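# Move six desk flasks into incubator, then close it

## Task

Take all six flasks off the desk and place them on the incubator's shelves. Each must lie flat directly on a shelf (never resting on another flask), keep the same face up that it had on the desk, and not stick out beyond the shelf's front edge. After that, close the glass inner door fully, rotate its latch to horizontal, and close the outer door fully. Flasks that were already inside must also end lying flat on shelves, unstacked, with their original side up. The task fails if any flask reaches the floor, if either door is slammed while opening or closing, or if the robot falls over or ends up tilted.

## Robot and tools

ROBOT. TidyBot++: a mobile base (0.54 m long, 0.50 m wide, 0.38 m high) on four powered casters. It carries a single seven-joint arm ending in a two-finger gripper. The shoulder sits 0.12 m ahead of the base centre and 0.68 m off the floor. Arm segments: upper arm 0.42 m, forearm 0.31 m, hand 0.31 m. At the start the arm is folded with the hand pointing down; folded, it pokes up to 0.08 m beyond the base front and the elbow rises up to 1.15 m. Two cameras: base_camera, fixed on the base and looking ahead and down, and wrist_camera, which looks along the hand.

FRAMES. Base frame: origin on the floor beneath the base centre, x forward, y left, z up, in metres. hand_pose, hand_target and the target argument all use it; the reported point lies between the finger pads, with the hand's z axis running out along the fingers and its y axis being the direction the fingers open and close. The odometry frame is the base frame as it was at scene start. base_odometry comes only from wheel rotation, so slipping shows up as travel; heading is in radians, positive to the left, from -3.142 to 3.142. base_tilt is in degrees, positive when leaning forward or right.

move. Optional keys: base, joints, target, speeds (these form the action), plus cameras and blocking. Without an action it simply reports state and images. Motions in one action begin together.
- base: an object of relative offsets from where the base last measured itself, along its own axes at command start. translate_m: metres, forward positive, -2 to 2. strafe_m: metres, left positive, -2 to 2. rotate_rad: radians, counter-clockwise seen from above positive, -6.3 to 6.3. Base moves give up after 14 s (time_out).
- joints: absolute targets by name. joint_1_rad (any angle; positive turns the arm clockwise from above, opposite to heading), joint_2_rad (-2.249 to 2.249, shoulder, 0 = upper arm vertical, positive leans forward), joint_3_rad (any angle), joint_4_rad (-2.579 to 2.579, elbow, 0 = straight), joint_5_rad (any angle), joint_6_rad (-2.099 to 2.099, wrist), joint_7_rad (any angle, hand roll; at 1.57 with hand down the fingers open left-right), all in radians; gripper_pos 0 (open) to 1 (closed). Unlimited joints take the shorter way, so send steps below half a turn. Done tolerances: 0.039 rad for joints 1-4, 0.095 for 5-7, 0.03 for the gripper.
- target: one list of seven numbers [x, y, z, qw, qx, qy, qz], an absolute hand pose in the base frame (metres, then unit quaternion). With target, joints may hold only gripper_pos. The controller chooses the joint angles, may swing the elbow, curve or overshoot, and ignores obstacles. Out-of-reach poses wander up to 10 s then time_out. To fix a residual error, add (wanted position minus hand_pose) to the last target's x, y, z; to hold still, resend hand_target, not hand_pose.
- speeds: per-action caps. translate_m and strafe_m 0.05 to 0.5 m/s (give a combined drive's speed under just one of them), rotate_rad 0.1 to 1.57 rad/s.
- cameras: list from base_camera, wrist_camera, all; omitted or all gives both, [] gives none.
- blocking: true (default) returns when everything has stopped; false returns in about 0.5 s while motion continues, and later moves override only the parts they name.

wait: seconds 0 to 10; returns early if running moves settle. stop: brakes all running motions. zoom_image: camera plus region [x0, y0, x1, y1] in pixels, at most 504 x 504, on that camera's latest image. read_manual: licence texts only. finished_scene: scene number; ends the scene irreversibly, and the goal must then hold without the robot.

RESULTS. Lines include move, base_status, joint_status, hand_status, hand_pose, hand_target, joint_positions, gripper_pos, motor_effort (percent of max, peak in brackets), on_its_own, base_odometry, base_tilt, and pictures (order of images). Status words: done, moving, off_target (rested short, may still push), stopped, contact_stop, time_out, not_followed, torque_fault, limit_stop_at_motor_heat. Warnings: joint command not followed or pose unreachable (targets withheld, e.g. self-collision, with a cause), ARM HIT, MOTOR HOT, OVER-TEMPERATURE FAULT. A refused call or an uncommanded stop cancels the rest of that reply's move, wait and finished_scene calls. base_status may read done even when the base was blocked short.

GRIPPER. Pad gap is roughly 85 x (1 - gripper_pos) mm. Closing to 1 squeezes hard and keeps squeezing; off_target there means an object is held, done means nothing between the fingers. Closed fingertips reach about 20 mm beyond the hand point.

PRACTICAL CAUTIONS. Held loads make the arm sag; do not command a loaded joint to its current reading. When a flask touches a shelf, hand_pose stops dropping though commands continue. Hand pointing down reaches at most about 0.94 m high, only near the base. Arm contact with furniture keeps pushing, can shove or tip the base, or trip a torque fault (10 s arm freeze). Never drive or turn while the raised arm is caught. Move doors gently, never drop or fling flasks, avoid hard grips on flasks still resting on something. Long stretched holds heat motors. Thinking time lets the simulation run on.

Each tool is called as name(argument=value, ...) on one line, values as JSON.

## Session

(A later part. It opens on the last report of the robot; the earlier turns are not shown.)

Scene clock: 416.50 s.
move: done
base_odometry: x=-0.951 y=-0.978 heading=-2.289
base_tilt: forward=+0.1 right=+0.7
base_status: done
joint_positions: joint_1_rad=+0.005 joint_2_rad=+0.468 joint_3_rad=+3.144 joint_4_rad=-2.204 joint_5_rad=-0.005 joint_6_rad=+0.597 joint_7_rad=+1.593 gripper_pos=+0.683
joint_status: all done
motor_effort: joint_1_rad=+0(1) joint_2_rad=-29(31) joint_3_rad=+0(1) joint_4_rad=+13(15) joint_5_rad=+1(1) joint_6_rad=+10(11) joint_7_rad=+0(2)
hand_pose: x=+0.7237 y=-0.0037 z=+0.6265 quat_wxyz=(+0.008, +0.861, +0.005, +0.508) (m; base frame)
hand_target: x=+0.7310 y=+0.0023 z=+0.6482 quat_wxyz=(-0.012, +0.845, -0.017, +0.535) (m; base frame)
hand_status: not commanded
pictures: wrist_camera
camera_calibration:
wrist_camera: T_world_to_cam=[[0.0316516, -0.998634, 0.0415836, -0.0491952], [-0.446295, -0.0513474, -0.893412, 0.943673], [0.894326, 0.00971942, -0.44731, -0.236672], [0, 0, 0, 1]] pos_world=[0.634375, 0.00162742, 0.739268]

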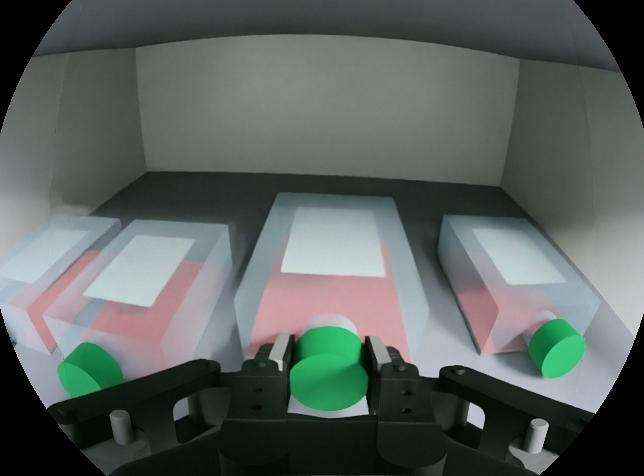

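move(base={"translate_m": 0.022}, speeds={"translate_m": 0.1}, joints={"joint_2_rad": 0.5, "joint_6_rad": 0.685}, cameras=[])

move(joints={"joint_2_rad": 0.53, "joint_6_rad": 0.713}, cameras=[])

move(joints={"joint_2_rad": 0.545, "joint_6_rad": 0.727}, cameras=[])

move(joints={"joint_2_rad": 0.555, "joint_6_rad": 0.737}, cameras=["wrist_camera"])

Scene clock: 419.60 s.
move: done
base_odometry: x=-0.965 y=-0.995 heading=-2.290
base_tilt: forward=+0.1 right=+0.7
base_status: done
joint_positions: joint_1_rad=+0.005 joint_2_rad=+0.516 joint_3_rad=+3.144 joint_4_rad=-2.205 joint_5_rad=-0.005 joint_6_rad=+0.637 joint_7_rad=+1.593 gripper_pos=+0.683
joint_status: all done
motor_effort: joint_1_rad=+0(1) joint_2_rad=-29(32) joint_3_rad=+0(1) joint_4_rad=+12(15) joint_5_rad=+0(1) joint_6_rad=+10(11) joint_7_rad=+0(1)
hand_pose: x=+0.7261 y=-0.0037 z=+0.6078 quat_wxyz=(+0.008, +0.864, +0.005, +0.504) (m; base frame)
hand_target: x=+0.7340 y=+0.0023 z=+0.6310 quat_wxyz=(-0.012, +0.847, -0.017, +0.532) (m; base frame)
hand_status: not commanded
pictures: none
No camera images: "cameras" was empty.

Scene clock: 420.27 s.
move: done
base_odometry: x=-0.965 y=-0.995 heading=-2.290
base_tilt: forward=+0.1 right=+0.7
base_status: not commanded
joint_positions: joint_1_rad=+0.005 joint_2_rad=+0.538 joint_3_rad=+3.144 joint_4_rad=-2.205 joint_5_rad=-0.005 joint_6_rad=+0.664 joint_7_rad=+1.593 gripper_pos=+0.683
joint_status: all done
motor_effort: joint_1_rad=-1(1) joint_2_rad=-30(31) joint_3_rad=+0(1) joint_4_rad=+12(12) joint_5_rad=+1(1) joint_6_rad=+9(10) joint_7_rad=+0(1)
hand_pose: x=+0.7286 y=-0.0038 z=+0.6020 quat_wxyz=(+0.008, +0.862, +0.005, +0.507) (m; base frame)
hand_target: x=+0.7361 y=+0.0023 z=+0.6204 quat_wxyz=(-0.012, +0.847, -0.017, +0.531) (m; base frame)
hand_status: not commanded
pictures: none
No camera images: "cameras" was empty.

Scene clock: 420.83 s.
move: done
base_odometry: x=-0.965 y=-0.995 heading=-2.290
base_tilt: forward=+0.1 right=+0.7
base_status: not commanded
joint_positions: joint_1_rad=+0.005 joint_2_rad=+0.545 joint_3_rad=+3.144 joint_4_rad=-2.205 joint_5_rad=-0.005 joint_6_rad=+0.680 joint_7_rad=+1.593 gripper_pos=+0.683
joint_status: all done
motor_effort: joint_1_rad=+0(2) joint_2_rad=-29(30) joint_3_rad=+0(0) joint_4_rad=+11(12) joint_5_rad=+1(1) joint_6_rad=+10(10) joint_7_rad=+1(1)
hand_pose: x=+0.7304 y=-0.0038 z=+0.6020 quat_wxyz=(+0.008, +0.860, +0.005, +0.510) (m; base frame)
hand_target: x=+0.7371 y=+0.0023 z=+0.6150 quat_wxyz=(-0.012, +0.847, -0.017, +0.530) (m; base frame)
hand_status: not commanded
pictures: none
No camera images: "cameras" was empty.

Scene clock: 421.37 s.
move: done
base_odometry: x=-0.965 y=-0.995 heading=-2.290
base_tilt: forward=+0.1 right=+0.7
base_status: not commanded
joint_positions: joint_1_rad=+0.005 joint_2_rad=+0.551 joint_3_rad=+3.144 joint_4_rad=-2.205 joint_5_rad=-0.005 joint_6_rad=+0.692 joint_7_rad=+1.593 gripper_pos=+0.683
joint_status: all done
motor_effort: joint_1_rad=+0(1) joint_2_rad=-29(29) joint_3_rad=+0(0) joint_4_rad=+11(12) joint_5_rad=+1(1) joint_6_rad=+9(10) joint_7_rad=+1(1)
hand_pose: x=+0.7318 y=-0.0038 z=+0.6018 quat_wxyz=(+0.008, +0.858, +0.005, +0.513) (m; base frame)
hand_target: x=+0.7378 y=+0.0023 z=+0.6116 quat_wxyz=(-0.012, +0.847, -0.017, +0.530) (m; base frame)
hand_status: not commanded
pictures: wrist_camera
camera_calibration:
wrist_camera: T_world_to_cam=[[0.0309994, -0.998617, 0.0424671, -0.0486461], [-0.436285, -0.0517452, -0.89832, 0.920691], [0.899275, 0.0093196, -0.437285, -0.264521], [0, 0, 0, 1]] pos_world=[0.641068, 0.00152775, 0.713469]

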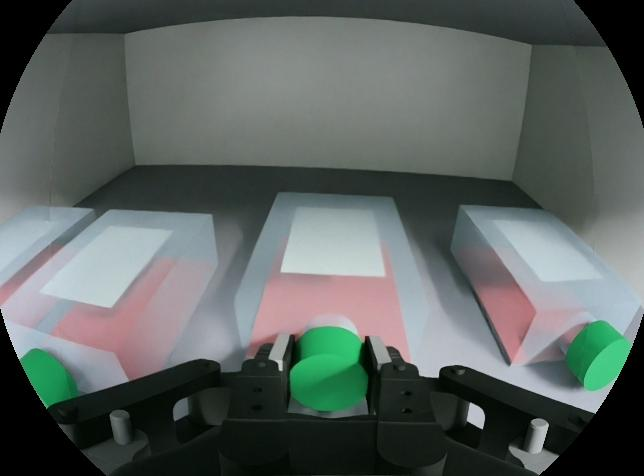

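move(joints={"gripper_pos": 0.52}, cameras=[])

move(base={"translate_m": -0.14}, speeds={"translate_m": 0.12}, cameras=["wrist_camera"])

Scene clock: 424.03 s.
move: done
base_odometry: x=-0.965 y=-0.995 heading=-2.290
base_tilt: forward=+0.1 right=+0.7
base_status: not commanded
joint_positions: joint_1_rad=+0.005 joint_2_rad=+0.555 joint_3_rad=+3.144 joint_4_rad=-2.205 joint_5_rad=-0.005 joint_6_rad=+0.692 joint_7_rad=+1.593 gripper_pos=+0.520
joint_status: all done
motor_effort: joint_1_rad=+0(1) joint_2_rad=-29(30) joint_3_rad=+0(1) joint_4_rad=+11(11) joint_5_rad=+1(1) joint_6_rad=+9(9) joint_7_rad=+1(1)
hand_pose: x=+0.7314 y=-0.0038 z=+0.5993 quat_wxyz=(+0.008, +0.859, +0.005, +0.511) (m; base frame)
hand_target: x=+0.7378 y=+0.0023 z=+0.6116 quat_wxyz=(-0.012, +0.847, -0.017, +0.530) (m; base frame)
hand_status: not commanded
pictures: none
No camera images: "cameras" was empty.

Scene clock: 425.73 s.
move: done
base_odometry: x=-0.873 y=-0.889 heading=-2.290
base_tilt: forward=+0.1 right=+0.7
base_status: done
joint_positions: joint_1_rad=+0.005 joint_2_rad=+0.561 joint_3_rad=+3.144 joint_4_rad=-2.205 joint_5_rad=-0.005 joint_6_rad=+0.693 joint_7_rad=+1.593 gripper_pos=+0.520
joint_status: not commanded
motor_effort: joint_1_rad=+0(1) joint_2_rad=-29(31) joint_3_rad=+0(1) joint_4_rad=+11(13) joint_5_rad=+1(1) joint_6_rad=+9(10) joint_7_rad=+1(1)
hand_pose: x=+0.7311 y=-0.0038 z=+0.5958 quat_wxyz=(+0.008, +0.861, +0.005, +0.509) (m; base frame)
hand_target: x=+0.7378 y=+0.0023 z=+0.6116 quat_wxyz=(-0.012, +0.847, -0.017, +0.530) (m; base frame)
hand_status: not commanded
pictures: wrist_camera
camera_calibration:
wrist_camera: T_world_to_cam=[[0.0313981, -0.998617, 0.0421758, -0.0483916], [-0.444702, -0.0517472, -0.894182, 0.918759], [0.895128, 0.00931998, -0.445712, -0.258489], [0, 0, 0, 1]] pos_world=[0.641474, 0.00162775, 0.708368]

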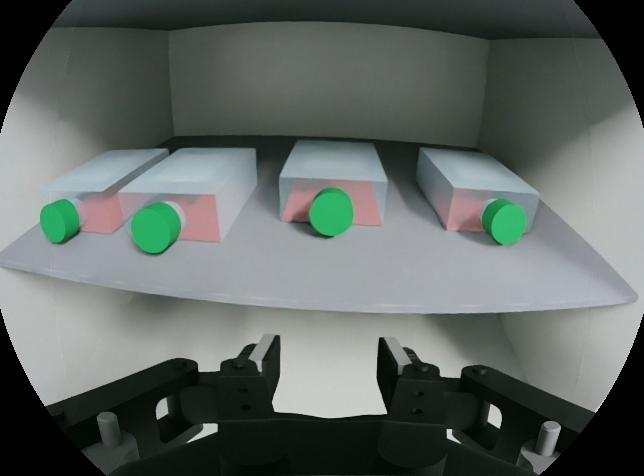

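move(base={"translate_m": -1.0}, cameras=[])

move(base={"translate_m": -0.35, "strafe_m": 0.97, "rotate_rad": 1.573}, speeds={"rotate_rad": 0.9}, joints={"joint_2_rad": -0.12, "joint_4_rad": -1.1, "joint_6_rad": -1.5, "joint_7_rad": -0.23, "gripper_pos": 0.4}, cameras=["wrist_camera"])

move(base={"translate_m": 0.43}, speeds={"translate_m": 0.3}, joints={"joint_2_rad": 0.142, "joint_4_rad": -0.821, "joint_6_rad": -2.02, "gripper_pos": 0.45}, cameras=["wrist_camera"])

Scene clock: 432.10 s.
move: done
base_odometry: x=-0.214 y=-0.137 heading=-2.291
base_tilt: forward=+0.1 right=+0.7
base_status: done
joint_positions: joint_1_rad=+0.005 joint_2_rad=+0.565 joint_3_rad=+3.144 joint_4_rad=-2.205 joint_5_rad=-0.005 joint_6_rad=+0.694 joint_7_rad=+1.593 gripper_pos=+0.520
joint_status: not commanded
motor_effort: joint_1_rad=+0(1) joint_2_rad=-29(31) joint_3_rad=+0(1) joint_4_rad=+11(13) joint_5_rad=+1(1) joint_6_rad=+9(10) joint_7_rad=+0(1)
hand_pose: x=+0.7311 y=-0.0038 z=+0.5939 quat_wxyz=(+0.008, +0.861, +0.005, +0.508) (m; base frame)
hand_target: x=+0.7378 y=+0.0023 z=+0.6116 quat_wxyz=(-0.012, +0.847, -0.017, +0.530) (m; base frame)
hand_status: not commanded
pictures: none
No camera images: "cameras" was empty.

Scene clock: 435.63 s.
move: done
base_odometry: x=+0.746 y=-0.514 heading=-0.717
base_tilt: forward=+0.1 right=+0.7
base_status: done
joint_positions: joint_1_rad=+0.005 joint_2_rad=-0.107 joint_3_rad=+3.142 joint_4_rad=-1.106 joint_5_rad=-0.005 joint_6_rad=-1.440 joint_7_rad=-0.166 gripper_pos=+0.400
joint_status: all done
motor_effort: joint_1_rad=+0(6) joint_2_rad=-13(33) joint_3_rad=+1(4) joint_4_rad=+18(21) joint_5_rad=+1(2) joint_6_rad=+7(10) joint_7_rad=+0(2)
hand_pose: x=+0.5395 y=+0.0008 z=+1.0326 quat_wxyz=(-0.263, +0.605, -0.718, +0.221) (m; base frame)
hand_target: x=+0.5209 y=+0.0020 z=+1.0290 quat_wxyz=(-0.255, +0.588, -0.741, +0.202) (m; base frame)
hand_status: not commanded
pictures: wrist_camera
camera_calibration:
wrist_camera: T_world_to_cam=[[-0.745743, 0.133982, -0.652622, 1.0795], [0.128358, 0.990112, 0.0565954, -0.0673101], [0.653752, -0.0415636, -0.755567, 0.557837], [0, 0, 0, 1]] pos_world=[0.448984, -0.0548039, 1.1298]

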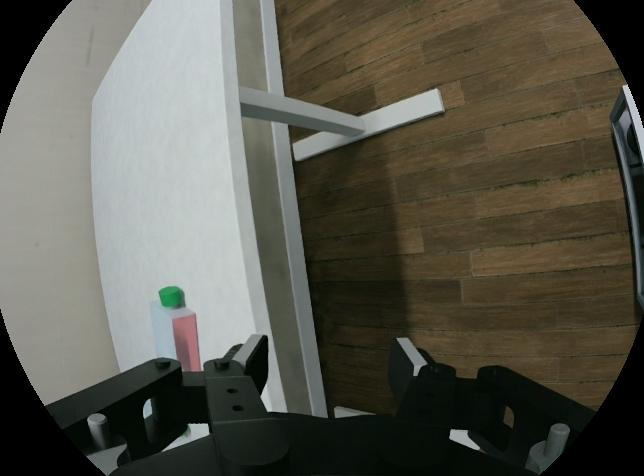

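Scene clock: 438.03 s.
move: done
base_odometry: x=+1.071 y=-0.797 heading=-0.717
base_tilt: forward=+0.1 right=+0.7
base_status: done
joint_positions: joint_1_rad=+0.005 joint_2_rad=+0.157 joint_3_rad=+3.142 joint_4_rad=-0.832 joint_5_rad=-0.005 joint_6_rad=-1.964 joint_7_rad=-0.166 gripper_pos=+0.450
joint_status: all done
motor_effort: joint_1_rad=+0(2) joint_2_rad=-20(24) joint_3_rad=+1(1) joint_4_rad=+15(19) joint_5_rad=+1(2) joint_6_rad=+3(8) joint_7_rad=+0(1)
hand_pose: x=+0.5059 y=+0.0008 z=+0.9643 quat_wxyz=(-0.073, +0.642, -0.761, +0.059) (m; base frame)
hand_target: x=+0.4858 y=+0.0019 z=+0.9705 quat_wxyz=(-0.062, +0.620, -0.781, +0.049) (m; base frame)
hand_status: not commanded
pictures: wrist_camera
camera_calibration:
wrist_camera: T_world_to_cam=[[-0.970402, 0.133152, -0.20147, 0.688576], [0.138382, 0.990306, -0.0120388, 0.00189813], [0.197914, -0.0395623, -0.979421, 0.974704], [0, 0, 0, 1]] pos_world=[0.475026, -0.0550032, 1.0934]

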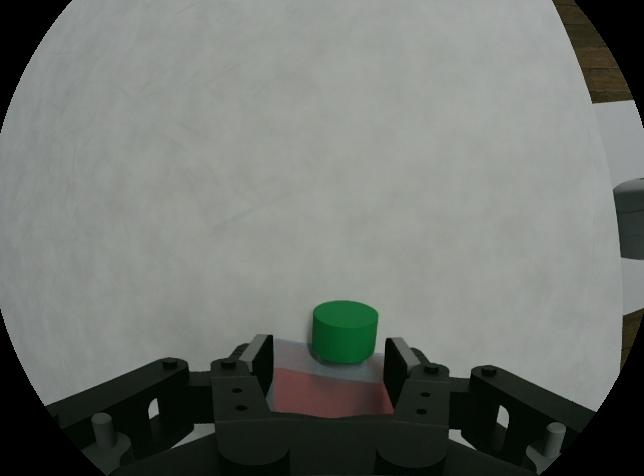

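move(base={"translate_m": 0.001, "strafe_m": -0.007}, speeds={"strafe_m": 0.05}, joints={"joint_2_rad": 0.225, "joint_4_rad": -0.832, "joint_6_rad": -2.08, "joint_7_rad": -0.27}, cameras=["wrist_camera"])

Scene clock: 442.13 s.
move: done
base_odometry: x=+1.067 y=-0.803 heading=-0.717
base_tilt: forward=+0.1 right=+0.7
base_status: done
joint_positions: joint_1_rad=+0.004 joint_2_rad=+0.234 joint_3_rad=+3.142 joint_4_rad=-0.832 joint_5_rad=-0.005 joint_6_rad=-2.025 joint_7_rad=-0.206 gripper_pos=+0.450
joint_status: all done
motor_effort: joint_1_rad=-1(2) joint_2_rad=-23(25) joint_3_rad=+1(2) joint_4_rad=+15(16) joint_5_rad=+1(2) joint_6_rad=+2(4) joint_7_rad=+1(2)
hand_pose: x=+0.5076 y=+0.0010 z=+0.9322 quat_wxyz=(-0.021, +0.630, -0.776, +0.014) (m; base frame)
hand_target: x=+0.4881 y=+0.0018 z=+0.9352 quat_wxyz=(-0.002, +0.606, -0.795, +0.001) (m; base frame)
hand_status: not commanded
pictures: wrist_camera
camera_calibration:
wrist_camera: T_world_to_cam=[[-0.982973, 0.171528, -0.0658922, 0.56372], [0.173683, 0.984391, -0.028444, -0.00159662], [0.0599848, -0.039404, -0.997421, 1.02969], [0, 0, 0, 1]] pos_world=[0.492633, -0.0545484, 1.06414]

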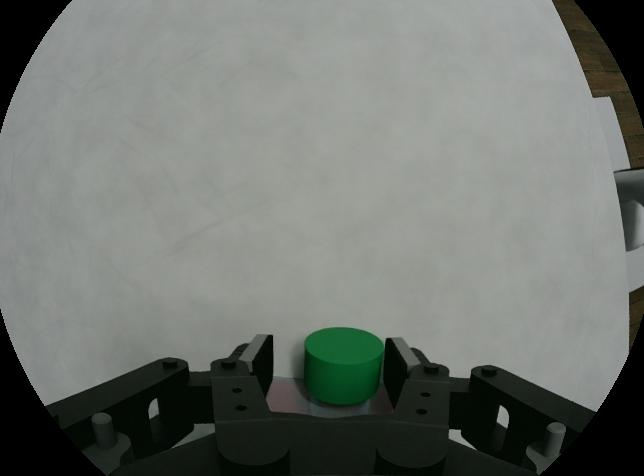

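move(base={"translate_m": -0.0073, "strafe_m": -0.0077}, speeds={"strafe_m": 0.05}, joints={"joint_2_rad": 0.244, "joint_4_rad": -0.842, "joint_6_rad": -2.098, "gripper_pos": 0.55}, cameras=["wrist_camera"])

Scene clock: 444.17 s.
move: done
base_odometry: x=+1.056 y=-0.804 heading=-0.717
base_tilt: forward=+0.2 right=+0.7
base_status: done
joint_positions: joint_1_rad=+0.004 joint_2_rad=+0.246 joint_3_rad=+3.142 joint_4_rad=-0.835 joint_5_rad=-0.005 joint_6_rad=-2.046 joint_7_rad=-0.206 gripper_pos=+0.550
joint_status: all done
motor_effort: joint_1_rad=-1(2) joint_2_rad=-22(24) joint_3_rad=+0(1) joint_4_rad=+15(16) joint_5_rad=+1(2) joint_6_rad=+2(2) joint_7_rad=+1(1)
hand_pose: x=+0.5035 y=+0.0012 z=+0.9267 quat_wxyz=(-0.007, +0.630, -0.777, +0.003) (m; base frame)
hand_target: x=+0.4856 y=+0.0018 z=+0.9256 quat_wxyz=(+0.017, +0.606, -0.795, -0.013) (m; base frame)
hand_status: not commanded
pictures: wrist_camera
camera_calibration:
wrist_camera: T_world_to_cam=[[-0.984724, 0.171279, -0.0313532, 0.528024], [0.172323, 0.984442, -0.0343238, 0.00489256], [0.0249864, -0.0392023, -0.998919, 1.0435], [0, 0, 0, 1]] pos_world=[0.493041, -0.0543482, 1.0591]

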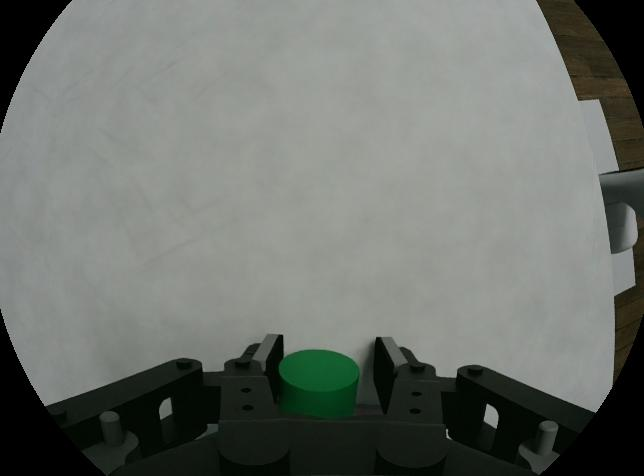

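move(base={"translate_m": 0.0045, "strafe_m": -0.003}, speeds={"strafe_m": 0.05}, joints={"gripper_pos": 0.6}, cameras=["wrist_camera"])

Scene clock: 445.83 s.
move: done
base_odometry: x=+1.058 y=-0.809 heading=-0.717
base_tilt: forward=+0.1 right=+0.7
base_status: done
joint_positions: joint_1_rad=+0.004 joint_2_rad=+0.249 joint_3_rad=+3.142 joint_4_rad=-0.835 joint_5_rad=-0.005 joint_6_rad=-2.046 joint_7_rad=-0.206 gripper_pos=+0.600
joint_status: all done
motor_effort: joint_1_rad=+0(3) joint_2_rad=-23(25) joint_3_rad=+1(2) joint_4_rad=+15(16) joint_5_rad=+1(2) joint_6_rad=+2(2) joint_7_rad=+0(1)
hand_pose: x=+0.5042 y=+0.0013 z=+0.9252 quat_wxyz=(-0.006, +0.630, -0.777, +0.002) (m; base frame)
hand_target: x=+0.4856 y=+0.0018 z=+0.9256 quat_wxyz=(+0.017, +0.606, -0.795, -0.013) (m; base frame)
hand_status: not commanded
pictures: wrist_camera
camera_calibration:
wrist_camera: T_world_to_cam=[[-0.9849, 0.171019, -0.0269084, 0.524715], [0.171906, 0.984488, -0.0351064, 0.0055403], [0.0204872, -0.039202, -0.999021, 1.0444], [0, 0, 0, 1]] pos_world=[0.494442, -0.0542479, 1.05769]

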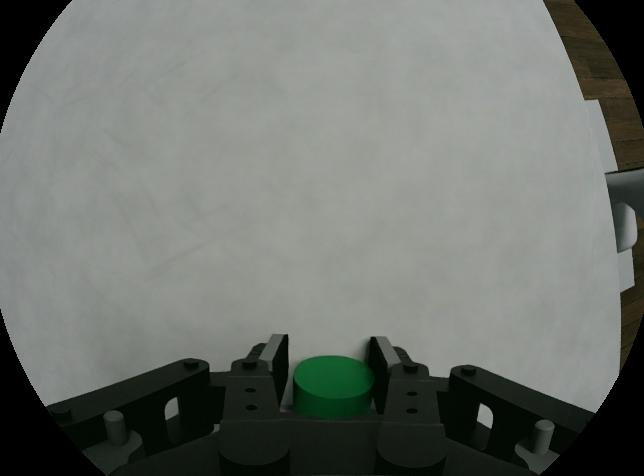

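move(joints={"gripper_pos": 0.78}, cameras=[])

move(joints={"joint_4_rad": -0.772}, cameras=[])

move(base={"strafe_m": -0.03}, speeds={"strafe_m": 0.15}, joints={"joint_7_rad": -1.628}, cameras=[])

move(joints={"joint_4_rad": -0.822}, cameras=["wrist_camera"])

move(joints={"joint_4_rad": -0.843}, cameras=["wrist_camera"])

Scene clock: 447.90 s.
move: off_target
base_odometry: x=+1.058 y=-0.809 heading=-0.717
base_tilt: forward=+0.1 right=+0.7
base_status: not commanded
joint_positions: joint_1_rad=+0.004 joint_2_rad=+0.248 joint_3_rad=+3.142 joint_4_rad=-0.835 joint_5_rad=-0.005 joint_6_rad=-2.046 joint_7_rad=-0.206 gripper_pos=+0.684
joint_status: gripper_pos off_target (ended at +0.684, target +0.780)
motor_effort: joint_1_rad=-1(1) joint_2_rad=-22(23) joint_3_rad=+0(1) joint_4_rad=+14(16) joint_5_rad=+1(1) joint_6_rad=+1(2) joint_7_rad=+0(2)
hand_pose: x=+0.5038 y=+0.0013 z=+0.9257 quat_wxyz=(-0.006, +0.630, -0.777, +0.002) (m; base frame)
hand_target: x=+0.4856 y=+0.0018 z=+0.9256 quat_wxyz=(+0.017, +0.606, -0.795, -0.013) (m; base frame)
hand_status: not commanded
pictures: none
No camera images: "cameras" was empty.

Scene clock: 448.70 s.
move: done
base_odometry: x=+1.058 y=-0.809 heading=-0.717
base_tilt: forward=+0.1 right=+0.7
base_status: not commanded
joint_positions: joint_1_rad=+0.004 joint_2_rad=+0.253 joint_3_rad=+3.142 joint_4_rad=-0.782 joint_5_rad=-0.005 joint_6_rad=-2.047 joint_7_rad=-0.206 gripper_pos=+0.684
joint_status: all done
motor_effort: joint_1_rad=+0(1) joint_2_rad=-23(25) joint_3_rad=+0(1) joint_4_rad=+16(16) joint_5_rad=+1(1) joint_6_rad=+2(2) joint_7_rad=+1(1)
hand_pose: x=+0.5133 y=+0.0013 z=+0.9390 quat_wxyz=(-0.025, +0.630, -0.776, +0.017) (m; base frame)
hand_target: x=+0.4964 y=+0.0018 z=+0.9445 quat_wxyz=(-0.011, +0.606, -0.795, +0.008) (m; base frame)
hand_status: not commanded
pictures: none
No camera images: "cameras" was empty.

Scene clock: 450.67 s.
move: done
base_odometry: x=+1.038 y=-0.832 heading=-0.717
base_tilt: forward=+0.1 right=+0.7
base_status: done
joint_positions: joint_1_rad=+0.005 joint_2_rad=+0.253 joint_3_rad=+3.143 joint_4_rad=-0.782 joint_5_rad=-0.005 joint_6_rad=-2.047 joint_7_rad=-1.565 gripper_pos=+0.684
joint_status: all done
motor_effort: joint_1_rad=+0(3) joint_2_rad=-24(25) joint_3_rad=+0(2) joint_4_rad=+15(16) joint_5_rad=+1(2) joint_6_rad=+2(2) joint_7_rad=+1(1)
hand_pose: x=+0.5134 y=+0.0002 z=+0.9388 quat_wxyz=(-0.030, +0.001, -1.000, -0.002) (m; base frame)
hand_target: x=+0.4964 y=+0.0018 z=+0.9445 quat_wxyz=(-0.014, -0.028, -1.000, -0.001) (m; base frame)
hand_status: not commanded
pictures: none
No camera images: "cameras" was empty.

Scene clock: 451.40 s.
move: done
base_odometry: x=+1.038 y=-0.832 heading=-0.717
base_tilt: forward=+0.1 right=+0.7
base_status: not commanded
joint_positions: joint_1_rad=+0.005 joint_2_rad=+0.255 joint_3_rad=+3.143 joint_4_rad=-0.819 joint_5_rad=-0.005 joint_6_rad=-2.047 joint_7_rad=-1.565 gripper_pos=+0.684
joint_status: all done
motor_effort: joint_1_rad=+0(1) joint_2_rad=-24(25) joint_3_rad=+0(1) joint_4_rad=+16(16) joint_5_rad=+0(1) joint_6_rad=+2(2) joint_7_rad=+1(1)
hand_pose: x=+0.5080 y=+0.0002 z=+0.9277 quat_wxyz=(-0.011, +0.001, -1.000, -0.002) (m; base frame)
hand_target: x=+0.4888 y=+0.0018 z=+0.9309 quat_wxyz=(+0.011, -0.028, -1.000, +0.000) (m; base frame)
hand_status: not commanded
pictures: wrist_camera
camera_calibration:
wrist_camera: T_world_to_cam=[[-0.036618, 0.999236, -0.0136857, 0.0345741], [0.999144, 0.0363438, -0.019775, -0.428144], [-0.0192625, -0.0143981, -0.999711, 1.06756], [0, 0, 0, 1]] pos_world=[0.449607, -0.00361644, 1.05926]

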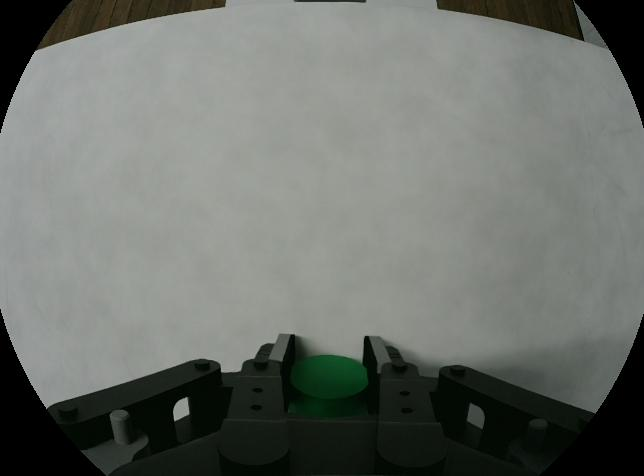

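Scene clock: 451.97 s.
move: done
base_odometry: x=+1.038 y=-0.832 heading=-0.717
base_tilt: forward=+0.2 right=+0.7
base_status: not commanded
joint_positions: joint_1_rad=+0.005 joint_2_rad=+0.253 joint_3_rad=+3.143 joint_4_rad=-0.828 joint_5_rad=-0.005 joint_6_rad=-2.047 joint_7_rad=-1.565 gripper_pos=+0.684
joint_status: all done
motor_effort: joint_1_rad=+0(1) joint_2_rad=-22(24) joint_3_rad=+0(1) joint_4_rad=+14(16) joint_5_rad=+1(1) joint_6_rad=+1(2) joint_7_rad=+0(1)
hand_pose: x=+0.5060 y=+0.0002 z=+0.9256 quat_wxyz=(-0.007, +0.001, -1.000, -0.002) (m; base frame)
hand_target: x=+0.4854 y=+0.0018 z=+0.9253 quat_wxyz=(+0.022, -0.028, -0.999, +0.000) (m; base frame)
hand_status: not commanded
pictures: wrist_camera
camera_calibration:
wrist_camera: T_world_to_cam=[[-0.0367308, 0.999236, -0.0133814, 0.0342468], [0.998945, 0.0363442, -0.0280699, -0.418418], [-0.0275622, -0.0143983, -0.999516, 1.06937], [0, 0, 0, 1]] pos_world=[0.448708, -0.00361644, 1.05757]

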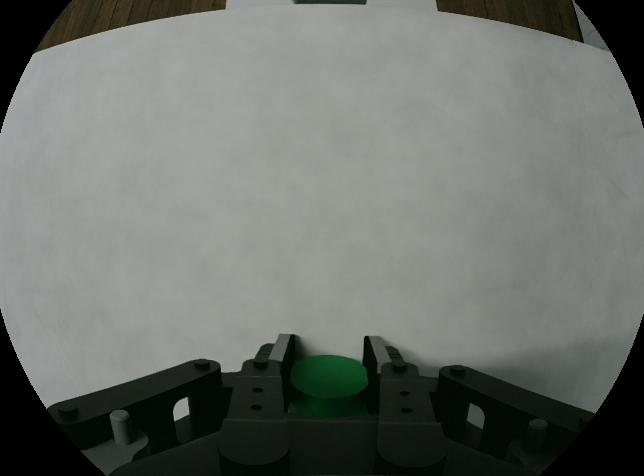

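move(joints={"gripper_pos": 0.4}, cameras=[])

move(joints={"joint_2_rad": 0.16, "joint_4_rad": -0.78, "joint_6_rad": -2.06}, cameras=[])

move(base={"translate_m": -0.224}, speeds={"translate_m": 0.3}, joints={"joint_2_rad": -0.12, "joint_4_rad": -1.05, "joint_6_rad": -1.65, "joint_7_rad": 0.0}, cameras=[])

move(joints={"joint_2_rad": -0.12, "joint_4_rad": -1.32, "joint_6_rad": -0.88, "joint_7_rad": 1.65, "gripper_pos": 0.35}, cameras=["wrist_camera"])

Scene clock: 456.17 s.
move: done
base_odometry: x=+1.038 y=-0.832 heading=-0.717
base_tilt: forward=+0.1 right=+0.7
base_status: not commanded
joint_positions: joint_1_rad=+0.005 joint_2_rad=+0.253 joint_3_rad=+3.143 joint_4_rad=-0.832 joint_5_rad=-0.005 joint_6_rad=-2.048 joint_7_rad=-1.565 gripper_pos=+0.400
joint_status: all done
motor_effort: joint_1_rad=+0(1) joint_2_rad=-23(24) joint_3_rad=+0(1) joint_4_rad=+15(15) joint_5_rad=+1(1) joint_6_rad=+1(2) joint_7_rad=+0(1)
hand_pose: x=+0.5051 y=+0.0002 z=+0.9245 quat_wxyz=(-0.004, +0.001, -1.000, -0.002) (m; base frame)
hand_target: x=+0.4854 y=+0.0018 z=+0.9253 quat_wxyz=(+0.022, -0.028, -0.999, +0.000) (m; base frame)
hand_status: not commanded
pictures: none
No camera images: "cameras" was empty.

Scene clock: 457.17 s.
move: done
base_odometry: x=+1.038 y=-0.832 heading=-0.717
base_tilt: forward=+0.1 right=+0.7
base_status: not commanded
joint_positions: joint_1_rad=+0.005 joint_2_rad=+0.168 joint_3_rad=+3.143 joint_4_rad=-0.785 joint_5_rad=-0.005 joint_6_rad=-2.048 joint_7_rad=-1.565 gripper_pos=+0.400
joint_status: all done
motor_effort: joint_1_rad=+1(1) joint_2_rad=-19(27) joint_3_rad=+0(1) joint_4_rad=+15(17) joint_5_rad=+1(1) joint_6_rad=+3(3) joint_7_rad=+1(1)
hand_pose: x=+0.4892 y=+0.0003 z=+0.9705 quat_wxyz=(-0.070, +0.001, -0.998, -0.002) (m; base frame)
hand_target: x=+0.4838 y=+0.0018 z=+0.9744 quat_wxyz=(-0.071, -0.028, -0.997, -0.002) (m; base frame)
hand_status: not commanded
pictures: none
No camera images: "cameras" was empty.

Scene clock: 459.40 s.
move: done
base_odometry: x=+0.869 y=-0.685 heading=-0.717
base_tilt: forward=+0.1 right=+0.6
base_status: done
joint_positions: joint_1_rad=+0.005 joint_2_rad=-0.100 joint_3_rad=+3.143 joint_4_rad=-1.038 joint_5_rad=-0.005 joint_6_rad=-1.704 joint_7_rad=-0.065 gripper_pos=+0.400
joint_status: all done
motor_effort: joint_1_rad=+0(2) joint_2_rad=-11(25) joint_3_rad=+1(1) joint_4_rad=+16(17) joint_5_rad=+1(1) joint_6_rad=+5(6) joint_7_rad=+1(2)
hand_pose: x=+0.4797 y=+0.0004 z=+1.0132 quat_wxyz=(-0.182, +0.661, -0.709, +0.168) (m; base frame)
hand_target: x=+0.4864 y=+0.0020 z=+1.0240 quat_wxyz=(-0.196, +0.680, -0.679, +0.196) (m; base frame)
hand_status: not commanded
pictures: none
No camera images: "cameras" was empty.

Scene clock: 461.63 s.
move: done
base_odometry: x=+0.869 y=-0.685 heading=-0.717
base_tilt: forward=+0.1 right=+0.7
base_status: not commanded
joint_positions: joint_1_rad=+0.005 joint_2_rad=-0.105 joint_3_rad=+3.143 joint_4_rad=-1.308 joint_5_rad=-0.005 joint_6_rad=-0.932 joint_7_rad=+1.585 gripper_pos=+0.350
joint_status: all done
motor_effort: joint_1_rad=+0(1) joint_2_rad=-15(17) joint_3_rad=+1(1) joint_4_rad=+21(21) joint_5_rad=+1(1) joint_6_rad=+9(9) joint_7_rad=+1(2)
hand_pose: x=+0.6312 y=-0.0009 z=+1.0469 quat_wxyz=(+0.002, +0.876, +0.003, +0.482) (m; base frame)
hand_target: x=+0.6334 y=+0.0022 z=+1.0617 quat_wxyz=(+0.020, +0.862, +0.035, +0.506) (m; base frame)
hand_status: not commanded
pictures: wrist_camera
camera_calibration:
wrist_camera: T_world_to_cam=[[0.0358769, -0.998959, 0.0281866, -0.0496], [-0.498624, -0.0423367, -0.865784, 1.28217], [0.866075, 0.0170071, -0.499624, 0.106672], [0, 0, 0, 1]] pos_world=[0.548713, 0.0029202, 1.16477]

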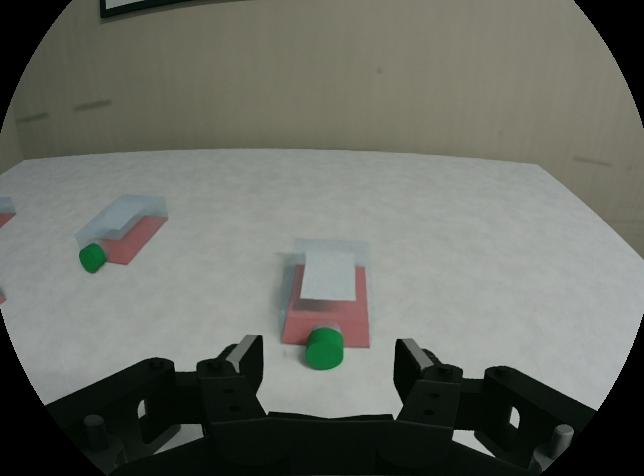

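move(base={"translate_m": 0.01}, joints={"joint_2_rad": 0.0, "joint_4_rad": -1.56, "joint_6_rad": -0.46, "gripper_pos": 0.45}, cameras=["wrist_camera"])

Scene clock: 477.20 s.
move: done
base_odometry: x=+0.876 y=-0.691 heading=-0.717
base_tilt: forward=+0.1 right=+0.7
base_status: done
joint_positions: joint_1_rad=+0.005 joint_2_rad=+0.012 joint_3_rad=+3.143 joint_4_rad=-1.554 joint_5_rad=-0.005 joint_6_rad=-0.512 joint_7_rad=+1.586 gripper_pos=+0.450
joint_status: all done
motor_effort: joint_1_rad=+0(1) joint_2_rad=-21(25) joint_3_rad=+1(1) joint_4_rad=+22(24) joint_5_rad=+0(1) joint_6_rad=+9(10) joint_7_rad=+1(1)
hand_pose: x=+0.7105 y=-0.0018 z=+0.9529 quat_wxyz=(+0.003, +0.862, +0.003, +0.507) (m; base frame)
hand_target: x=+0.7137 y=+0.0023 z=+0.9708 quat_wxyz=(+0.021, +0.846, +0.034, +0.531) (m; base frame)
hand_status: not commanded
pictures: wrist_camera
camera_calibration:
wrist_camera: T_world_to_cam=[[0.0329331, -0.998958, 0.031609, -0.0519398], [-0.448838, -0.04304, -0.892576, 1.23046], [0.893006, 0.015208, -0.449788, -0.0754608], [0, 0, 0, 1]] pos_world=[0.621376, 0.00222095, 1.06598]

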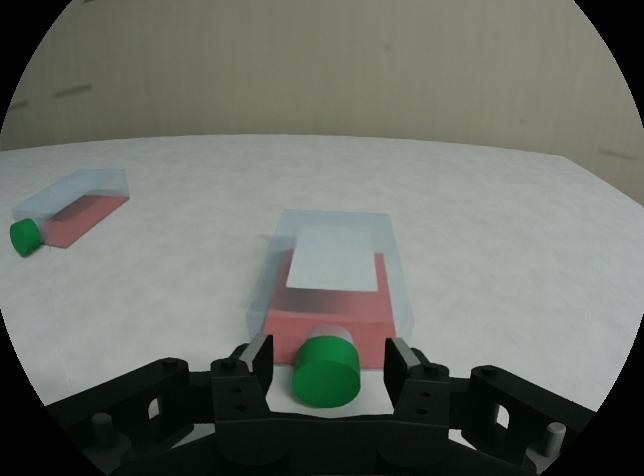

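move(joints={"joint_2_rad": 0.044, "joint_4_rad": -1.59, "joint_6_rad": -0.40, "gripper_pos": 0.55}, cameras=["wrist_camera"])

move(base={"translate_m": 0.002}, joints={"joint_2_rad": 0.050, "gripper_pos": 0.64}, cameras=["wrist_camera"])

Scene clock: 479.03 s.
move: done
base_odometry: x=+0.876 y=-0.691 heading=-0.717
base_tilt: forward=+0.0 right=+0.7
base_status: not commanded
joint_positions: joint_1_rad=+0.005 joint_2_rad=+0.049 joint_3_rad=+3.143 joint_4_rad=-1.579 joint_5_rad=-0.005 joint_6_rad=-0.446 joint_7_rad=+1.586 gripper_pos=+0.550
joint_status: all done
motor_effort: joint_1_rad=+0(1) joint_2_rad=-22(24) joint_3_rad=+1(1) joint_4_rad=+22(23) joint_5_rad=+1(1) joint_6_rad=+9(10) joint_7_rad=+0(1)
hand_pose: x=+0.7261 y=-0.0020 z=+0.9342 quat_wxyz=(+0.004, +0.861, +0.002, +0.509) (m; base frame)
hand_target: x=+0.7297 y=+0.0023 z=+0.9432 quat_wxyz=(+0.020, +0.850, +0.034, +0.526) (m; base frame)
hand_status: not commanded
pictures: wrist_camera
camera_calibration:
wrist_camera: T_world_to_cam=[[0.0324355, -0.998963, 0.0319372, -0.0519632], [-0.444857, -0.0430438, -0.894567, 1.21978], [0.895014, 0.0148082, -0.445792, -0.103082], [0, 0, 0, 1]] pos_world=[0.636573, 0.00212102, 1.04688]

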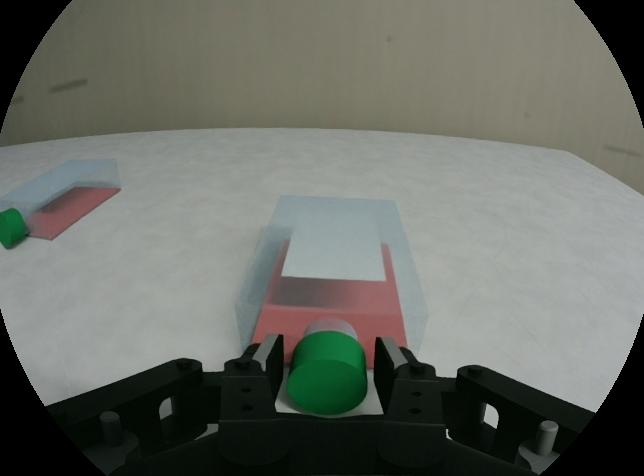

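Scene clock: 479.53 s.
move: done
base_odometry: x=+0.878 y=-0.693 heading=-0.717
base_tilt: forward=+0.1 right=+0.7
base_status: done
joint_positions: joint_1_rad=+0.005 joint_2_rad=+0.053 joint_3_rad=+3.143 joint_4_rad=-1.579 joint_5_rad=-0.005 joint_6_rad=-0.446 joint_7_rad=+1.586 gripper_pos=+0.640
joint_status: all done
motor_effort: joint_1_rad=+0(2) joint_2_rad=-22(24) joint_3_rad=+0(1) joint_4_rad=+22(22) joint_5_rad=+1(1) joint_6_rad=+9(10) joint_7_rad=+0(1)
hand_pose: x=+0.7272 y=-0.0020 z=+0.9315 quat_wxyz=(+0.004, +0.862, +0.002, +0.507) (m; base frame)
hand_target: x=+0.7313 y=+0.0023 z=+0.9395 quat_wxyz=(+0.020, +0.851, +0.034, +0.523) (m; base frame)
hand_status: not commanded
pictures: wrist_camera
camera_calibration:
wrist_camera: T_world_to_cam=[[0.0325272, -0.998968, 0.0317056, -0.0517552], [-0.448737, -0.0429419, -0.892632, 1.2188], [0.893072, 0.0148073, -0.44967, -0.100296], [0, 0, 0, 1]] pos_world=[0.638176, 0.00212095, 1.04448]

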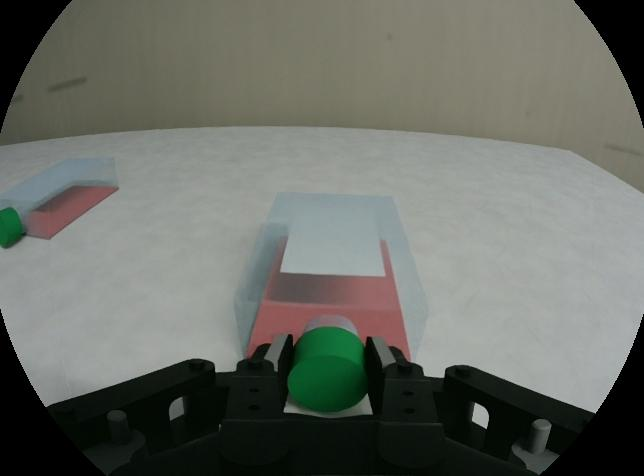

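move(joints={"gripper_pos": 0.88}, cameras=[])

move(joints={"joint_2_rad": 0.02, "joint_4_rad": -1.373, "joint_6_rad": -0.70}, cameras=["wrist_camera"])

move(base={"translate_m": -0.85}, speeds={"translate_m": 0.4}, cameras=[])

move(base={"translate_m": -0.462, "strafe_m": -0.356, "rotate_rad": -1.573}, speeds={"rotate_rad": 0.9}, joints={"joint_2_rad": 0.15, "joint_4_rad": -1.65, "joint_6_rad": -0.3}, cameras=["wrist_camera"])

Scene clock: 482.40 s.
move: off_target
base_odometry: x=+0.878 y=-0.693 heading=-0.717
base_tilt: forward=+0.1 right=+0.7
base_status: not commanded
joint_positions: joint_1_rad=+0.005 joint_2_rad=+0.053 joint_3_rad=+3.143 joint_4_rad=-1.579 joint_5_rad=-0.005 joint_6_rad=-0.445 joint_7_rad=+1.586 gripper_pos=+0.682
joint_status: gripper_pos off_target (ended at +0.682, target +0.880)
motor_effort: joint_1_rad=+0(1) joint_2_rad=-22(23) joint_3_rad=+0(1) joint_4_rad=+21(22) joint_5_rad=+1(1) joint_6_rad=+9(10) joint_7_rad=+1(1)
hand_pose: x=+0.7274 y=-0.0020 z=+0.9317 quat_wxyz=(+0.004, +0.862, +0.002, +0.508) (m; base frame)
hand_target: x=+0.7313 y=+0.0023 z=+0.9395 quat_wxyz=(+0.020, +0.851, +0.034, +0.523) (m; base frame)
hand_status: not commanded
pictures: none
No camera images: "cameras" was empty.

Scene clock: 483.90 s.
move: done
base_odometry: x=+0.878 y=-0.693 heading=-0.717
base_tilt: forward=+0.1 right=+0.7
base_status: not commanded
joint_positions: joint_1_rad=+0.005 joint_2_rad=+0.042 joint_3_rad=+3.143 joint_4_rad=-1.384 joint_5_rad=-0.005 joint_6_rad=-0.643 joint_7_rad=+1.586 gripper_pos=+0.682
joint_status: all done
motor_effort: joint_1_rad=+0(1) joint_2_rad=-23(25) joint_3_rad=+1(1) joint_4_rad=+23(24) joint_5_rad=+1(1) joint_6_rad=+10(11) joint_7_rad=+0(1)
hand_pose: x=+0.7211 y=-0.0017 z=+0.9987 quat_wxyz=(+0.003, +0.860, +0.003, +0.511) (m; base frame)
hand_target: x=+0.7066 y=+0.0023 z=+1.0028 quat_wxyz=(+0.019, +0.865, +0.035, +0.500) (m; base frame)
hand_status: not commanded
pictures: wrist_camera
camera_calibration:
wrist_camera: T_world_to_cam=[[0.033369, -0.998924, 0.0322107, -0.0545249], [-0.440998, -0.0436378, -0.896447, 1.27434], [0.896888, 0.0157087, -0.44198, -0.0750029], [0, 0, 0, 1]] pos_world=[0.631069, 0.00232129, 1.11098]

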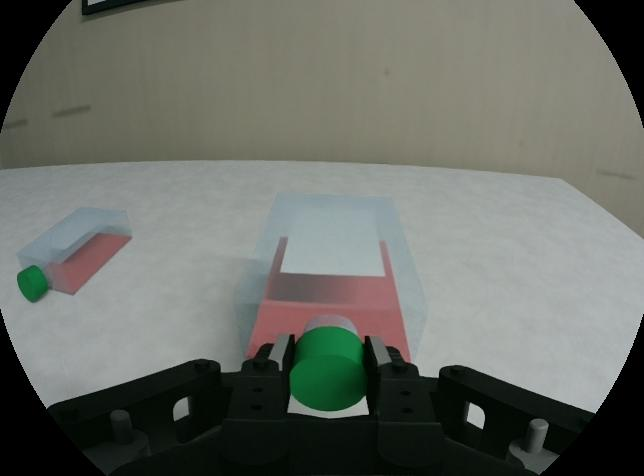

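Scene clock: 487.00 s.
move: done
base_odometry: x=+0.237 y=-0.134 heading=-0.717
base_tilt: forward=+0.1 right=+0.7
base_status: done
joint_positions: joint_1_rad=+0.005 joint_2_rad=+0.033 joint_3_rad=+3.143 joint_4_rad=-1.384 joint_5_rad=-0.005 joint_6_rad=-0.648 joint_7_rad=+1.587 gripper_pos=+0.682
joint_status: not commanded
motor_effort: joint_1_rad=-1(1) joint_2_rad=-23(27) joint_3_rad=+1(1) joint_4_rad=+23(23) joint_5_rad=+1(1) joint_6_rad=+10(11) joint_7_rad=+1(2)
hand_pose: x=+0.7175 y=-0.0017 z=+1.0032 quat_wxyz=(+0.003, +0.858, +0.003, +0.513) (m; base frame)
hand_target: x=+0.7066 y=+0.0023 z=+1.0028 quat_wxyz=(+0.019, +0.865, +0.035, +0.500) (m; base frame)
hand_status: not commanded
pictures: none
No camera images: "cameras" was empty.

Scene clock: 489.97 s.
move: done
base_odometry: x=-0.346 y=-0.099 heading=-2.289
base_tilt: forward=+0.1 right=+0.7
base_status: done
joint_positions: joint_1_rad=+0.007 joint_2_rad=+0.177 joint_3_rad=+3.146 joint_4_rad=-1.649 joint_5_rad=-0.005 joint_6_rad=-0.354 joint_7_rad=+1.587 gripper_pos=+0.682
joint_status: all done
motor_effort: joint_1_rad=-1(5) joint_2_rad=-26(32) joint_3_rad=+1(5) joint_4_rad=+22(24) joint_5_rad=+1(2) joint_6_rad=+10(10) joint_7_rad=+1(2)
hand_pose: x=+0.7527 y=-0.0048 z=+0.8390 quat_wxyz=(+0.005, +0.886, +0.001, +0.463) (m; base frame)
hand_target: x=+0.7567 y=+0.0023 z=+0.8693 quat_wxyz=(+0.019, +0.867, +0.035, +0.497) (m; base frame)
hand_status: not commanded
pictures: wrist_camera
camera_calibration:
wrist_camera: T_world_to_cam=[[0.0312287, -0.999105, 0.0285378, -0.0487825], [-0.536655, -0.0408476, -0.842812, 1.17196], [0.843223, 0.0110049, -0.537451, -0.0533526], [0, 0, 0, 1]] pos_world=[0.67545, -0.000279943, 0.960459]

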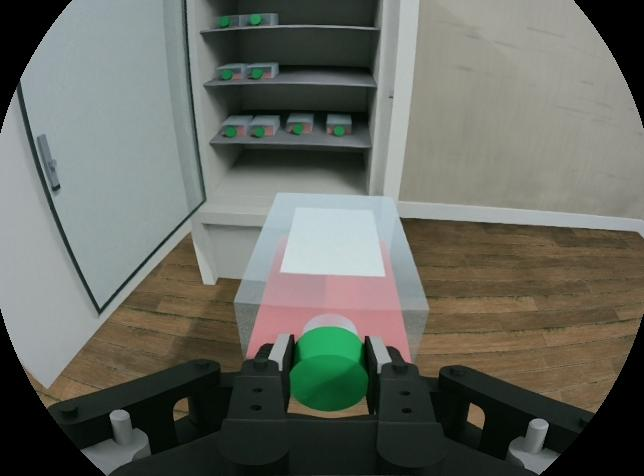

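move(base={"translate_m": 0.70}, speeds={"translate_m": 0.4}, joints={"joint_2_rad": 0.083, "joint_4_rad": -1.85, "joint_6_rad": -0.085}, cameras=["wrist_camera"])

Scene clock: 493.97 s.
move: done
base_odometry: x=-0.806 y=-0.627 heading=-2.290
base_tilt: forward=+0.2 right=+0.7
base_status: done
joint_positions: joint_1_rad=+0.006 joint_2_rad=+0.109 joint_3_rad=+3.145 joint_4_rad=-1.844 joint_5_rad=-0.005 joint_6_rad=-0.137 joint_7_rad=+1.587 gripper_pos=+0.682
joint_status: all done
motor_effort: joint_1_rad=-1(2) joint_2_rad=-23(28) joint_3_rad=+0(2) joint_4_rad=+22(23) joint_5_rad=+1(1) joint_6_rad=+10(11) joint_7_rad=+1(1)
hand_pose: x=+0.7268 y=-0.0046 z=+0.8280 quat_wxyz=(+0.005, +0.865, +0.001, +0.502) (m; base frame)
hand_target: x=+0.7285 y=+0.0023 z=+0.8551 quat_wxyz=(+0.021, +0.846, +0.034, +0.532) (m; base frame)
hand_status: not commanded
pictures: wrist_camera
camera_calibration:
wrist_camera: T_world_to_cam=[[0.0281161, -0.999085, 0.032216, -0.0482042], [-0.460256, -0.0415482, -0.886813, 1.12973], [0.887341, 0.0101061, -0.461004, -0.132835], [0, 0, 0, 1]] pos_world=[0.639191, 0.000120669, 0.942177]

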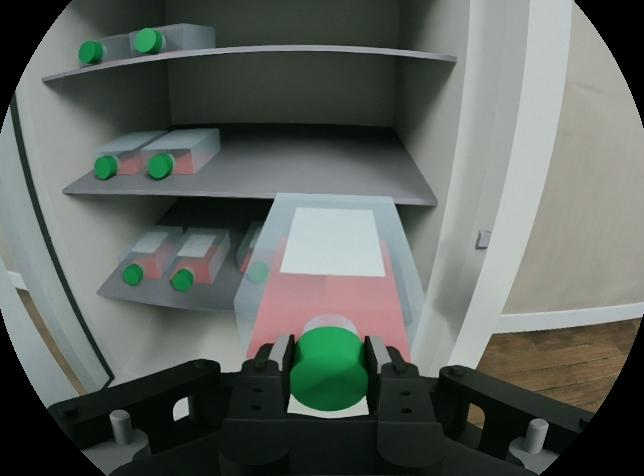

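move(base={"translate_m": 0.118}, speeds={"translate_m": 0.25}, joints={"joint_2_rad": 0.083, "joint_4_rad": -1.84, "joint_6_rad": -0.085}, cameras=["wrist_camera"])

Scene clock: 497.17 s.
move: done
base_odometry: x=-0.884 y=-0.715 heading=-2.291
base_tilt: forward=+0.1 right=+0.7
base_status: done
joint_positions: joint_1_rad=+0.006 joint_2_rad=+0.106 joint_3_rad=+3.145 joint_4_rad=-1.844 joint_5_rad=-0.005 joint_6_rad=-0.135 joint_7_rad=+1.587 gripper_pos=+0.682
joint_status: all done
motor_effort: joint_1_rad=+0(2) joint_2_rad=-24(27) joint_3_rad=+1(1) joint_4_rad=+21(23) joint_5_rad=+1(1) joint_6_rad=+10(10) joint_7_rad=+1(1)
hand_pose: x=+0.7267 y=-0.0046 z=+0.8310 quat_wxyz=(+0.005, +0.864, +0.001, +0.504) (m; base frame)
hand_target: x=+0.7309 y=+0.0023 z=+0.8609 quat_wxyz=(+0.021, +0.843, +0.034, +0.537) (m; base frame)
hand_status: not commanded
pictures: wrist_camera
camera_calibration:
wrist_camera: T_world_to_cam=[[0.0279205, -0.999085, 0.0323883, -0.0483001], [-0.454853, -0.0415503, -0.889597, 1.13076], [0.890129, 0.010106, -0.455597, -0.137855], [0, 0, 0, 1]] pos_world=[0.638387, 0.00012067, 0.944678]

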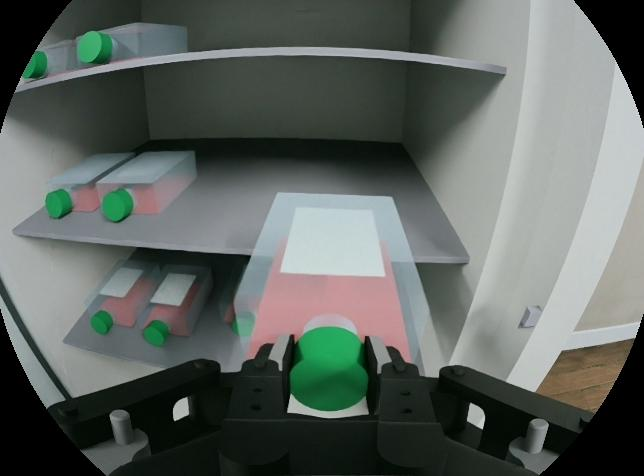

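move(base={"translate_m": 0.248}, speeds={"translate_m": 0.15}, cameras=["wrist_camera"])

move(base={"translate_m": 0.02}, speeds={"translate_m": 0.1}, joints={"joint_2_rad": 0.083, "joint_4_rad": -1.90, "joint_6_rad": -0.05}, cameras=["wrist_camera"])

Scene clock: 500.90 s.
move: done
base_odometry: x=-1.048 y=-0.902 heading=-2.291
base_tilt: forward=+0.1 right=+0.7
base_status: done
joint_positions: joint_1_rad=+0.006 joint_2_rad=+0.102 joint_3_rad=+3.145 joint_4_rad=-1.844 joint_5_rad=-0.005 joint_6_rad=-0.134 joint_7_rad=+1.587 gripper_pos=+0.682
joint_status: not commanded
motor_effort: joint_1_rad=+0(1) joint_2_rad=-24(26) joint_3_rad=+1(1) joint_4_rad=+22(23) joint_5_rad=+1(1) joint_6_rad=+10(11) joint_7_rad=+1(2)
hand_pose: x=+0.7263 y=-0.0046 z=+0.8335 quat_wxyz=(+0.005, +0.862, +0.001, +0.506) (m; base frame)
hand_target: x=+0.7309 y=+0.0023 z=+0.8609 quat_wxyz=(+0.021, +0.843, +0.034, +0.537) (m; base frame)
hand_status: not commanded
pictures: wrist_camera
camera_calibration:
wrist_camera: T_world_to_cam=[[0.0278179, -0.999081, 0.0326019, -0.0484764], [-0.450827, -0.0416485, -0.891639, 1.1315], [0.892178, 0.0101057, -0.451571, -0.141257], [0, 0, 0, 1]] pos_world=[0.637484, 0.000120738, 0.946679]

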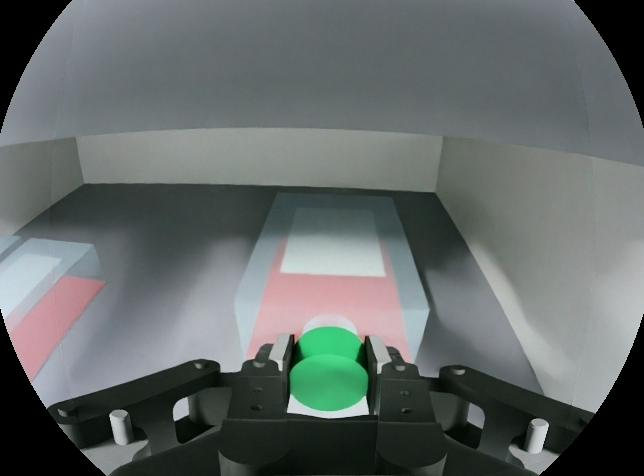

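Scene clock: 501.67 s.
move: done
base_odometry: x=-1.061 y=-0.917 heading=-2.292
base_tilt: forward=+0.1 right=+0.7
base_status: done
joint_positions: joint_1_rad=+0.006 joint_2_rad=+0.064 joint_3_rad=+3.145 joint_4_rad=-1.888 joint_5_rad=-0.005 joint_6_rad=-0.096 joint_7_rad=+1.587 gripper_pos=+0.682
joint_status: all done
motor_effort: joint_1_rad=-1(2) joint_2_rad=-16(24) joint_3_rad=+0(1) joint_4_rad=+21(25) joint_5_rad=+1(1) joint_6_rad=+9(11) joint_7_rad=+1(1)
hand_pose: x=+0.7144 y=-0.0045 z=+0.8420 quat_wxyz=(+0.005, +0.854, +0.000, +0.520) (m; base frame)
hand_target: x=+0.7205 y=+0.0023 z=+0.8364 quat_wxyz=(+0.020, +0.850, +0.034, +0.526) (m; base frame)
hand_status: not commanded
pictures: wrist_camera
camera_calibration:
wrist_camera: T_world_to_cam=[[0.0265208, -0.99908, 0.0337018, -0.048368], [-0.42177, -0.0417492, -0.905741, 1.12486], [0.906315, 0.0098066, -0.42249, -0.161365], [0, 0, 0, 1]] pos_world=[0.621962, 0.00022085, 0.952284]

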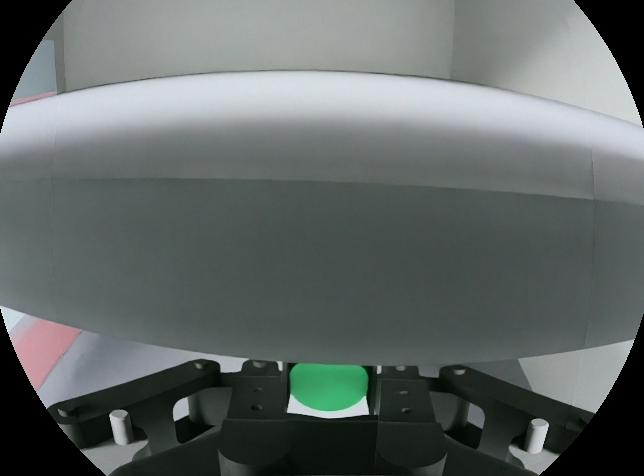

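move(base={"translate_m": -0.025}, speeds={"translate_m": 0.1}, cameras=["wrist_camera"])

Scene clock: 512.50 s.
move: done
base_odometry: x=-1.045 y=-0.898 heading=-2.291
base_tilt: forward=+0.1 right=+0.7
base_status: done
joint_positions: joint_1_rad=+0.006 joint_2_rad=+0.095 joint_3_rad=+3.145 joint_4_rad=-1.903 joint_5_rad=-0.005 joint_6_rad=-0.095 joint_7_rad=+1.587 gripper_pos=+0.682
joint_status: not commanded
motor_effort: joint_1_rad=-1(1) joint_2_rad=-23(26) joint_3_rad=+1(1) joint_4_rad=+21(23) joint_5_rad=+1(1) joint_6_rad=+10(11) joint_7_rad=+1(1)
hand_pose: x=+0.7150 y=-0.0045 z=+0.8153 quat_wxyz=(+0.005, +0.866, +0.001, +0.501) (m; base frame)
hand_target: x=+0.7205 y=+0.0023 z=+0.8364 quat_wxyz=(+0.020, +0.850, +0.034, +0.526) (m; base frame)
hand_status: not commanded
pictures: wrist_camera
camera_calibration:
wrist_camera: T_world_to_cam=[[0.028279, -0.999077, 0.0323347, -0.0475875], [-0.462154, -0.0417504, -0.885816, 1.11353], [0.886349, 0.0101064, -0.462908, -0.126048], [0, 0, 0, 1]] pos_world=[0.627693, 0.000220808, 0.929577]

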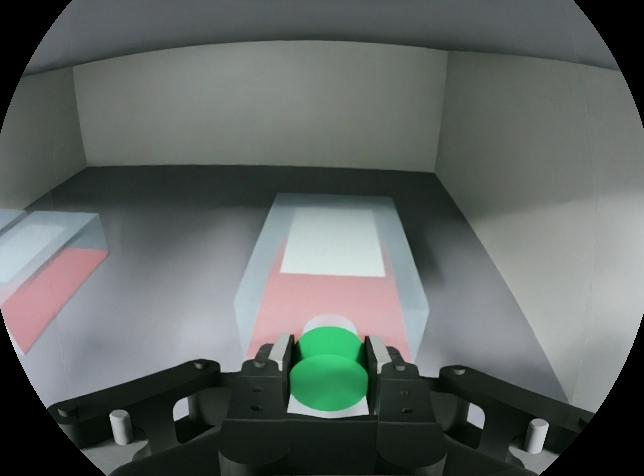

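move(joints={"joint_2_rad": 0.083, "joint_4_rad": -1.94, "joint_6_rad": -0.02}, cameras=["wrist_camera"])

Scene clock: 514.47 s.
move: done
base_odometry: x=-1.045 y=-0.898 heading=-2.291
base_tilt: forward=+0.2 right=+0.7
base_status: not commanded
joint_positions: joint_1_rad=+0.006 joint_2_rad=+0.095 joint_3_rad=+3.145 joint_4_rad=-1.936 joint_5_rad=-0.005 joint_6_rad=-0.069 joint_7_rad=+1.587 gripper_pos=+0.682
joint_status: all done
motor_effort: joint_1_rad=+0(1) joint_2_rad=-22(24) joint_3_rad=+0(1) joint_4_rad=+20(22) joint_5_rad=+1(1) joint_6_rad=+9(10) joint_7_rad=+1(1)
hand_pose: x=+0.7093 y=-0.0044 z=+0.8039 quat_wxyz=(+0.005, +0.867, +0.001, +0.498) (m; base frame)
hand_target: x=+0.7139 y=+0.0023 z=+0.8222 quat_wxyz=(+0.020, +0.852, +0.034, +0.522) (m; base frame)
hand_status: not commanded
pictures: wrist_camera
camera_calibration:
wrist_camera: T_world_to_cam=[[0.0284143, -0.999078, 0.032182, -0.0470469], [-0.468327, -0.0417485, -0.882568, 1.10265], [0.883098, 0.0100058, -0.469081, -0.118966], [0, 0, 0, 1]] pos_world=[0.622797, 0.000220821, 0.918875]

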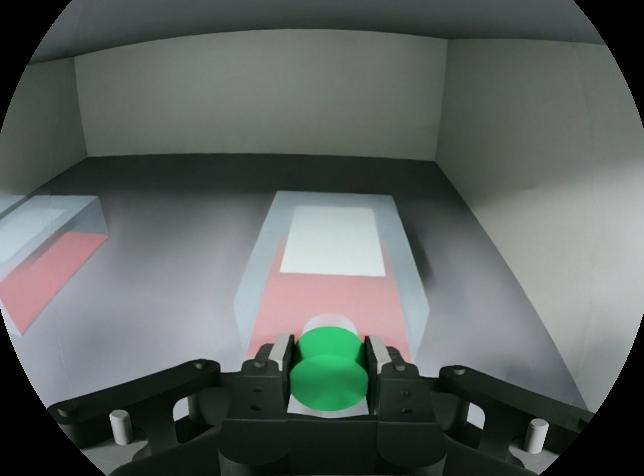

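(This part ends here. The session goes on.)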